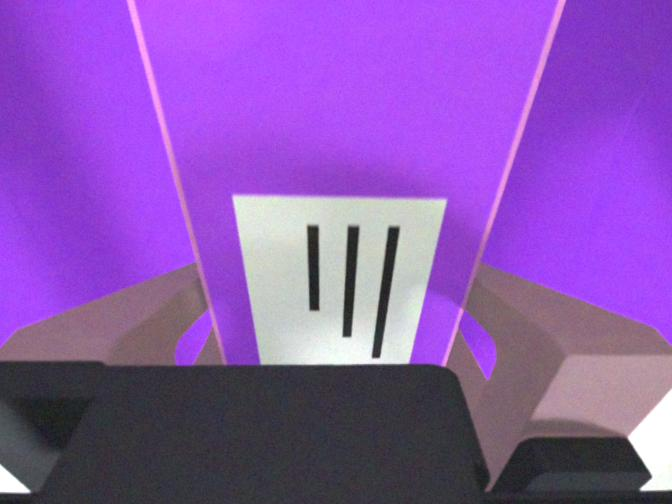

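Request:
{"method": "move", "body": {"arm7": {"target":[-0.412,1.292,0.75,0,0.697,-0.717,0],"speed":0.06}, "cameras": []}}

Request:
{"method": "move", "body": {"arm7": {"joints":{"gripper_m":0.085}}, "cameras": []}}

Request:
{"method": "move", "body": {"arm7": {"target":[-0.412,1.285,0.9,0,0.697,-0.717,0]}, "cameras": []}}

Request:
{"method": "move", "body": {"arm7": {"target":[-0.405,1.07,1.1,0,0.697,-0.717,0],"speed":0.4}, "cameras": ["cam_arm7"]}}

Scene clock: 520.77 s.
Joint torques (N m): arm1=[2.2 -9.7 7.99 0.12 0.16 0.09] | arm2=[-0.44 -6.07 8.36 0.61 0.1 0.07] | arm3=[-0.09 -6.18 9.25 0.24 0 0.12] | arm4=[-1.61 -12.1 9.63 0.1 -0.15 -0.01] | arm5=[-0.38 -3.78 7.23 0.34 -0.1 0.04] | arm6=[-1.03 -3.9 8.68 0.02 0.04 0] | arm7=[0.21 -17.9 8.31 0.57 0.04 0.22] | arm8=[1.9 -3.6 9.44 0.03 -0.04 0.04]
Heat: arm1: hottest joint3_rad 36 °C; arm2: hottest joint3_rad 40 °C; arm3: hottest joint3_rad 35 °C; arm4: hottest joint3_rad 44 °C; arm5: hottest joint3_rad 40 °C; arm6: hottest joint3_rad 38 °C; arm7: hottest joint3_rad 50 °C; arm8: hottest joint3_rad 39 °C.
move: arm7 off_target
Joint velocities: within noise
arm1, arm3, arm4, arm5, arm6, arm8: as last shown
arm2.joint_positions: joint1_rad=-1.418 joint2_rad=+1.049 joint3_rad=+1.323 joint4_rad=-1.673 joint5_rad=-0.002 joint6_rad=-0.034 gripper_m=+0.07992
arm2.joint_status: not commanded
arm2.hand: x=-0.7071 y=-0.3600 z=+1.1513 quat_wxyz=(-0.074, +0.519, -0.850, -0.043) (m; scene frame)
arm2.hand_target: x=-0.7049 y=-0.3617 z=+1.1491 quat_wxyz=(-0.069, +0.511, -0.856, -0.039) (m; scene frame)
arm2.hand_status: not commanded
arm7.joint_positions: joint1_rad=+2.186 joint2_rad=+2.313 joint3_rad=+1.902 joint4_rad=-1.145 joint5_rad=-0.002 joint6_rad=+0.002 gripper_m=+0.06072
arm7.joint_status: not commanded
arm7.hand: x=-0.4071 y=+1.2962 z=+0.7662 quat_wxyz=(-0.005, +0.698, -0.716, -0.007) (m; scene frame)
arm7.hand_target: x=-0.4120 y=+1.2918 z=+0.7504 quat_wxyz=(+0.000, +0.697, -0.717, +0.000) (m; scene frame)
arm7.hand_status: off_target (0.017 m and 1.0 deg from the pose sent, 0.027 m and 0.3 deg at the start)
pictures: none
No camera images: "cameras" was empty.

Scene clock: 521.37 s.
Joint torques (N m): arm1=[2.32 -10.23 7.94 0.03 0.17 0.05] | arm2=[-0.38 -6.01 8.35 0.62 0.1 0.07] | arm3=[-0.15 -6.12 9.28 0.28 -0.01 0.12] | arm4=[-1.61 -12.1 9.63 0.1 -0.15 -0.01] | arm5=[-0.5 -3.55 7.19 0.34 -0.07 0.06] | arm6=[-1.03 -3.96 8.68 0.03 0.03 0] | arm7=[0.38 -18.02 8.42 0.53 0.04 0.22] | arm8=[1.73 -3.55 9.51 0.16 -0.05 0.03]
Heat: arm1: hottest joint3_rad 36 °C; arm2: hottest joint3_rad 40 °C; arm3: hottest joint3_rad 35 °C; arm4: hottest joint3_rad 44 °C; arm5: hottest joint3_rad 40 °C; arm6: hottest joint3_rad 38 °C; arm7: hottest joint3_rad 50 °C; arm8: hottest joint3_rad 39 °C.
move: arm7 done
Joint velocities: within noise
arm1, arm2, arm3, arm4, arm5, arm6, arm8: as last shown
arm7.joint_positions: joint1_rad=+2.186 joint2_rad=+2.313 joint3_rad=+1.902 joint4_rad=-1.145 joint5_rad=-0.002 joint6_rad=+0.002 gripper_m=+0.08483
arm7.joint_status: all done
arm7.hand: x=-0.4071 y=+1.2962 z=+0.7662 quat_wxyz=(-0.005, +0.698, -0.716, -0.007) (m; scene frame)
arm7.hand_target: x=-0.4120 y=+1.2918 z=+0.7504 quat_wxyz=(+0.000, +0.697, -0.717, +0.000) (m; scene frame)
arm7.hand_status: not commanded
pictures: none
No camera images: "cameras" was empty.

Scene clock: 522.83 s.
Joint torques (N m): arm1=[2.37 -9.93 8.02 0.09 0.19 0.08] | arm2=[-0.44 -6.07 8.35 0.61 0.1 0.07] | arm3=[-0.09 -6.24 9.25 0.25 0 0.14] | arm4=[-1.67 -12.16 9.63 0.1 -0.15 -0.01] | arm5=[-0.79 -3.55 7.21 0.27 -0.05 0.06] | arm6=[-1.03 -3.96 8.69 0.01 0.03 0] | arm7=[0.38 -17.55 14.53 -0.32 0.02 0.21] | arm8=[2.08 -3.72 9.42 0.09 -0.05 0.04]
Heat: arm1: hottest joint3_rad 36 °C; arm2: hottest joint3_rad 40 °C; arm3: hottest joint3_rad 35 °C; arm4: hottest joint3_rad 44 °C; arm5: hottest joint3_rad 40 °C; arm6: hottest joint3_rad 38 °C; arm7: hottest joint3_rad 50 °C; arm8: hottest joint3_rad 39 °C.
move: arm7 off_target
Joint velocities: within noise
arm1, arm2, arm3, arm4, arm5, arm6, arm8: as last shown
arm7.joint_positions: joint1_rad=+2.186 joint2_rad=+2.164 joint3_rad=+1.966 joint4_rad=-1.408 joint5_rad=-0.002 joint6_rad=+0.002 gripper_m=+0.08493
arm7.joint_status: not commanded
arm7.hand: x=-0.4077 y=+1.2702 z=+0.8866 quat_wxyz=(+0.012, +0.698, -0.716, +0.010) (m; scene frame)
arm7.hand_target: x=-0.4122 y=+1.2841 z=+0.9001 quat_wxyz=(+0.000, +0.697, -0.717, -0.001) (m; scene frame)
arm7.hand_status: off_target (0.020 m and 1.9 deg from the pose sent, 0.135 m and 1.0 deg at the start)
pictures: none
No camera images: "cameras" was empty.

Scene clock: 524.47 s.
Joint torques (N m): arm1=[2.43 -10.11 8.03 0.14 0.17 0.07] | arm2=[-0.38 -6.07 8.36 0.61 0.1 0.07] | arm3=[-0.09 -6.12 9.26 0.25 0 0.13] | arm4=[-1.61 -12.1 9.63 0.1 -0.15 -0.01] | arm5=[-0.21 -3.49 7.27 0.25 -0.07 0.05] | arm6=[-1.03 -3.96 8.66 0.03 0.03 0] | arm7=[-1.2 -10.7 9.09 -0.23 0.01 0.03] | arm8=[1.9 -3.78 9.55 0.1 -0.06 0.01]
Heat: arm1: hottest joint3_rad 36 °C; arm2: hottest joint3_rad 40 °C; arm3: hottest joint3_rad 35 °C; arm4: hottest joint3_rad 44 °C; arm5: hottest joint3_rad 40 °C; arm6: hottest joint3_rad 38 °C; arm7: hottest joint3_rad 50 °C; arm8: hottest joint3_rad 39 °C.
move: arm7 off_target
Joint velocities: within noise
arm1, arm2, arm3, arm4, arm5, arm6, arm8: as last shown
arm7.joint_positions: joint1_rad=+2.181 joint2_rad=+1.526 joint3_rad=+1.638 joint4_rad=-1.654 joint5_rad=-0.002 joint6_rad=-0.001 gripper_m=+0.08493
arm7.joint_status: not commanded
arm7.hand: x=-0.4097 y=+1.0733 z=+1.1093 quat_wxyz=(-0.011, +0.697, -0.717, -0.012) (m; scene frame)
arm7.hand_target: x=-0.4052 y=+1.0700 z=+1.1001 quat_wxyz=(+0.000, +0.697, -0.717, +0.000) (m; scene frame)
arm7.hand_status: off_target (0.011 m and 1.9 deg from the pose sent, 0.293 m and 1.9 deg at the start; pose on its path clipped on 2 of 49 steps)
pictures: cam_arm7

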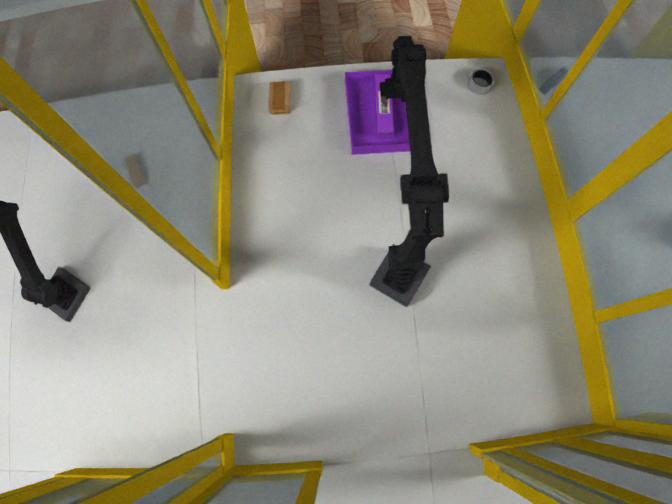

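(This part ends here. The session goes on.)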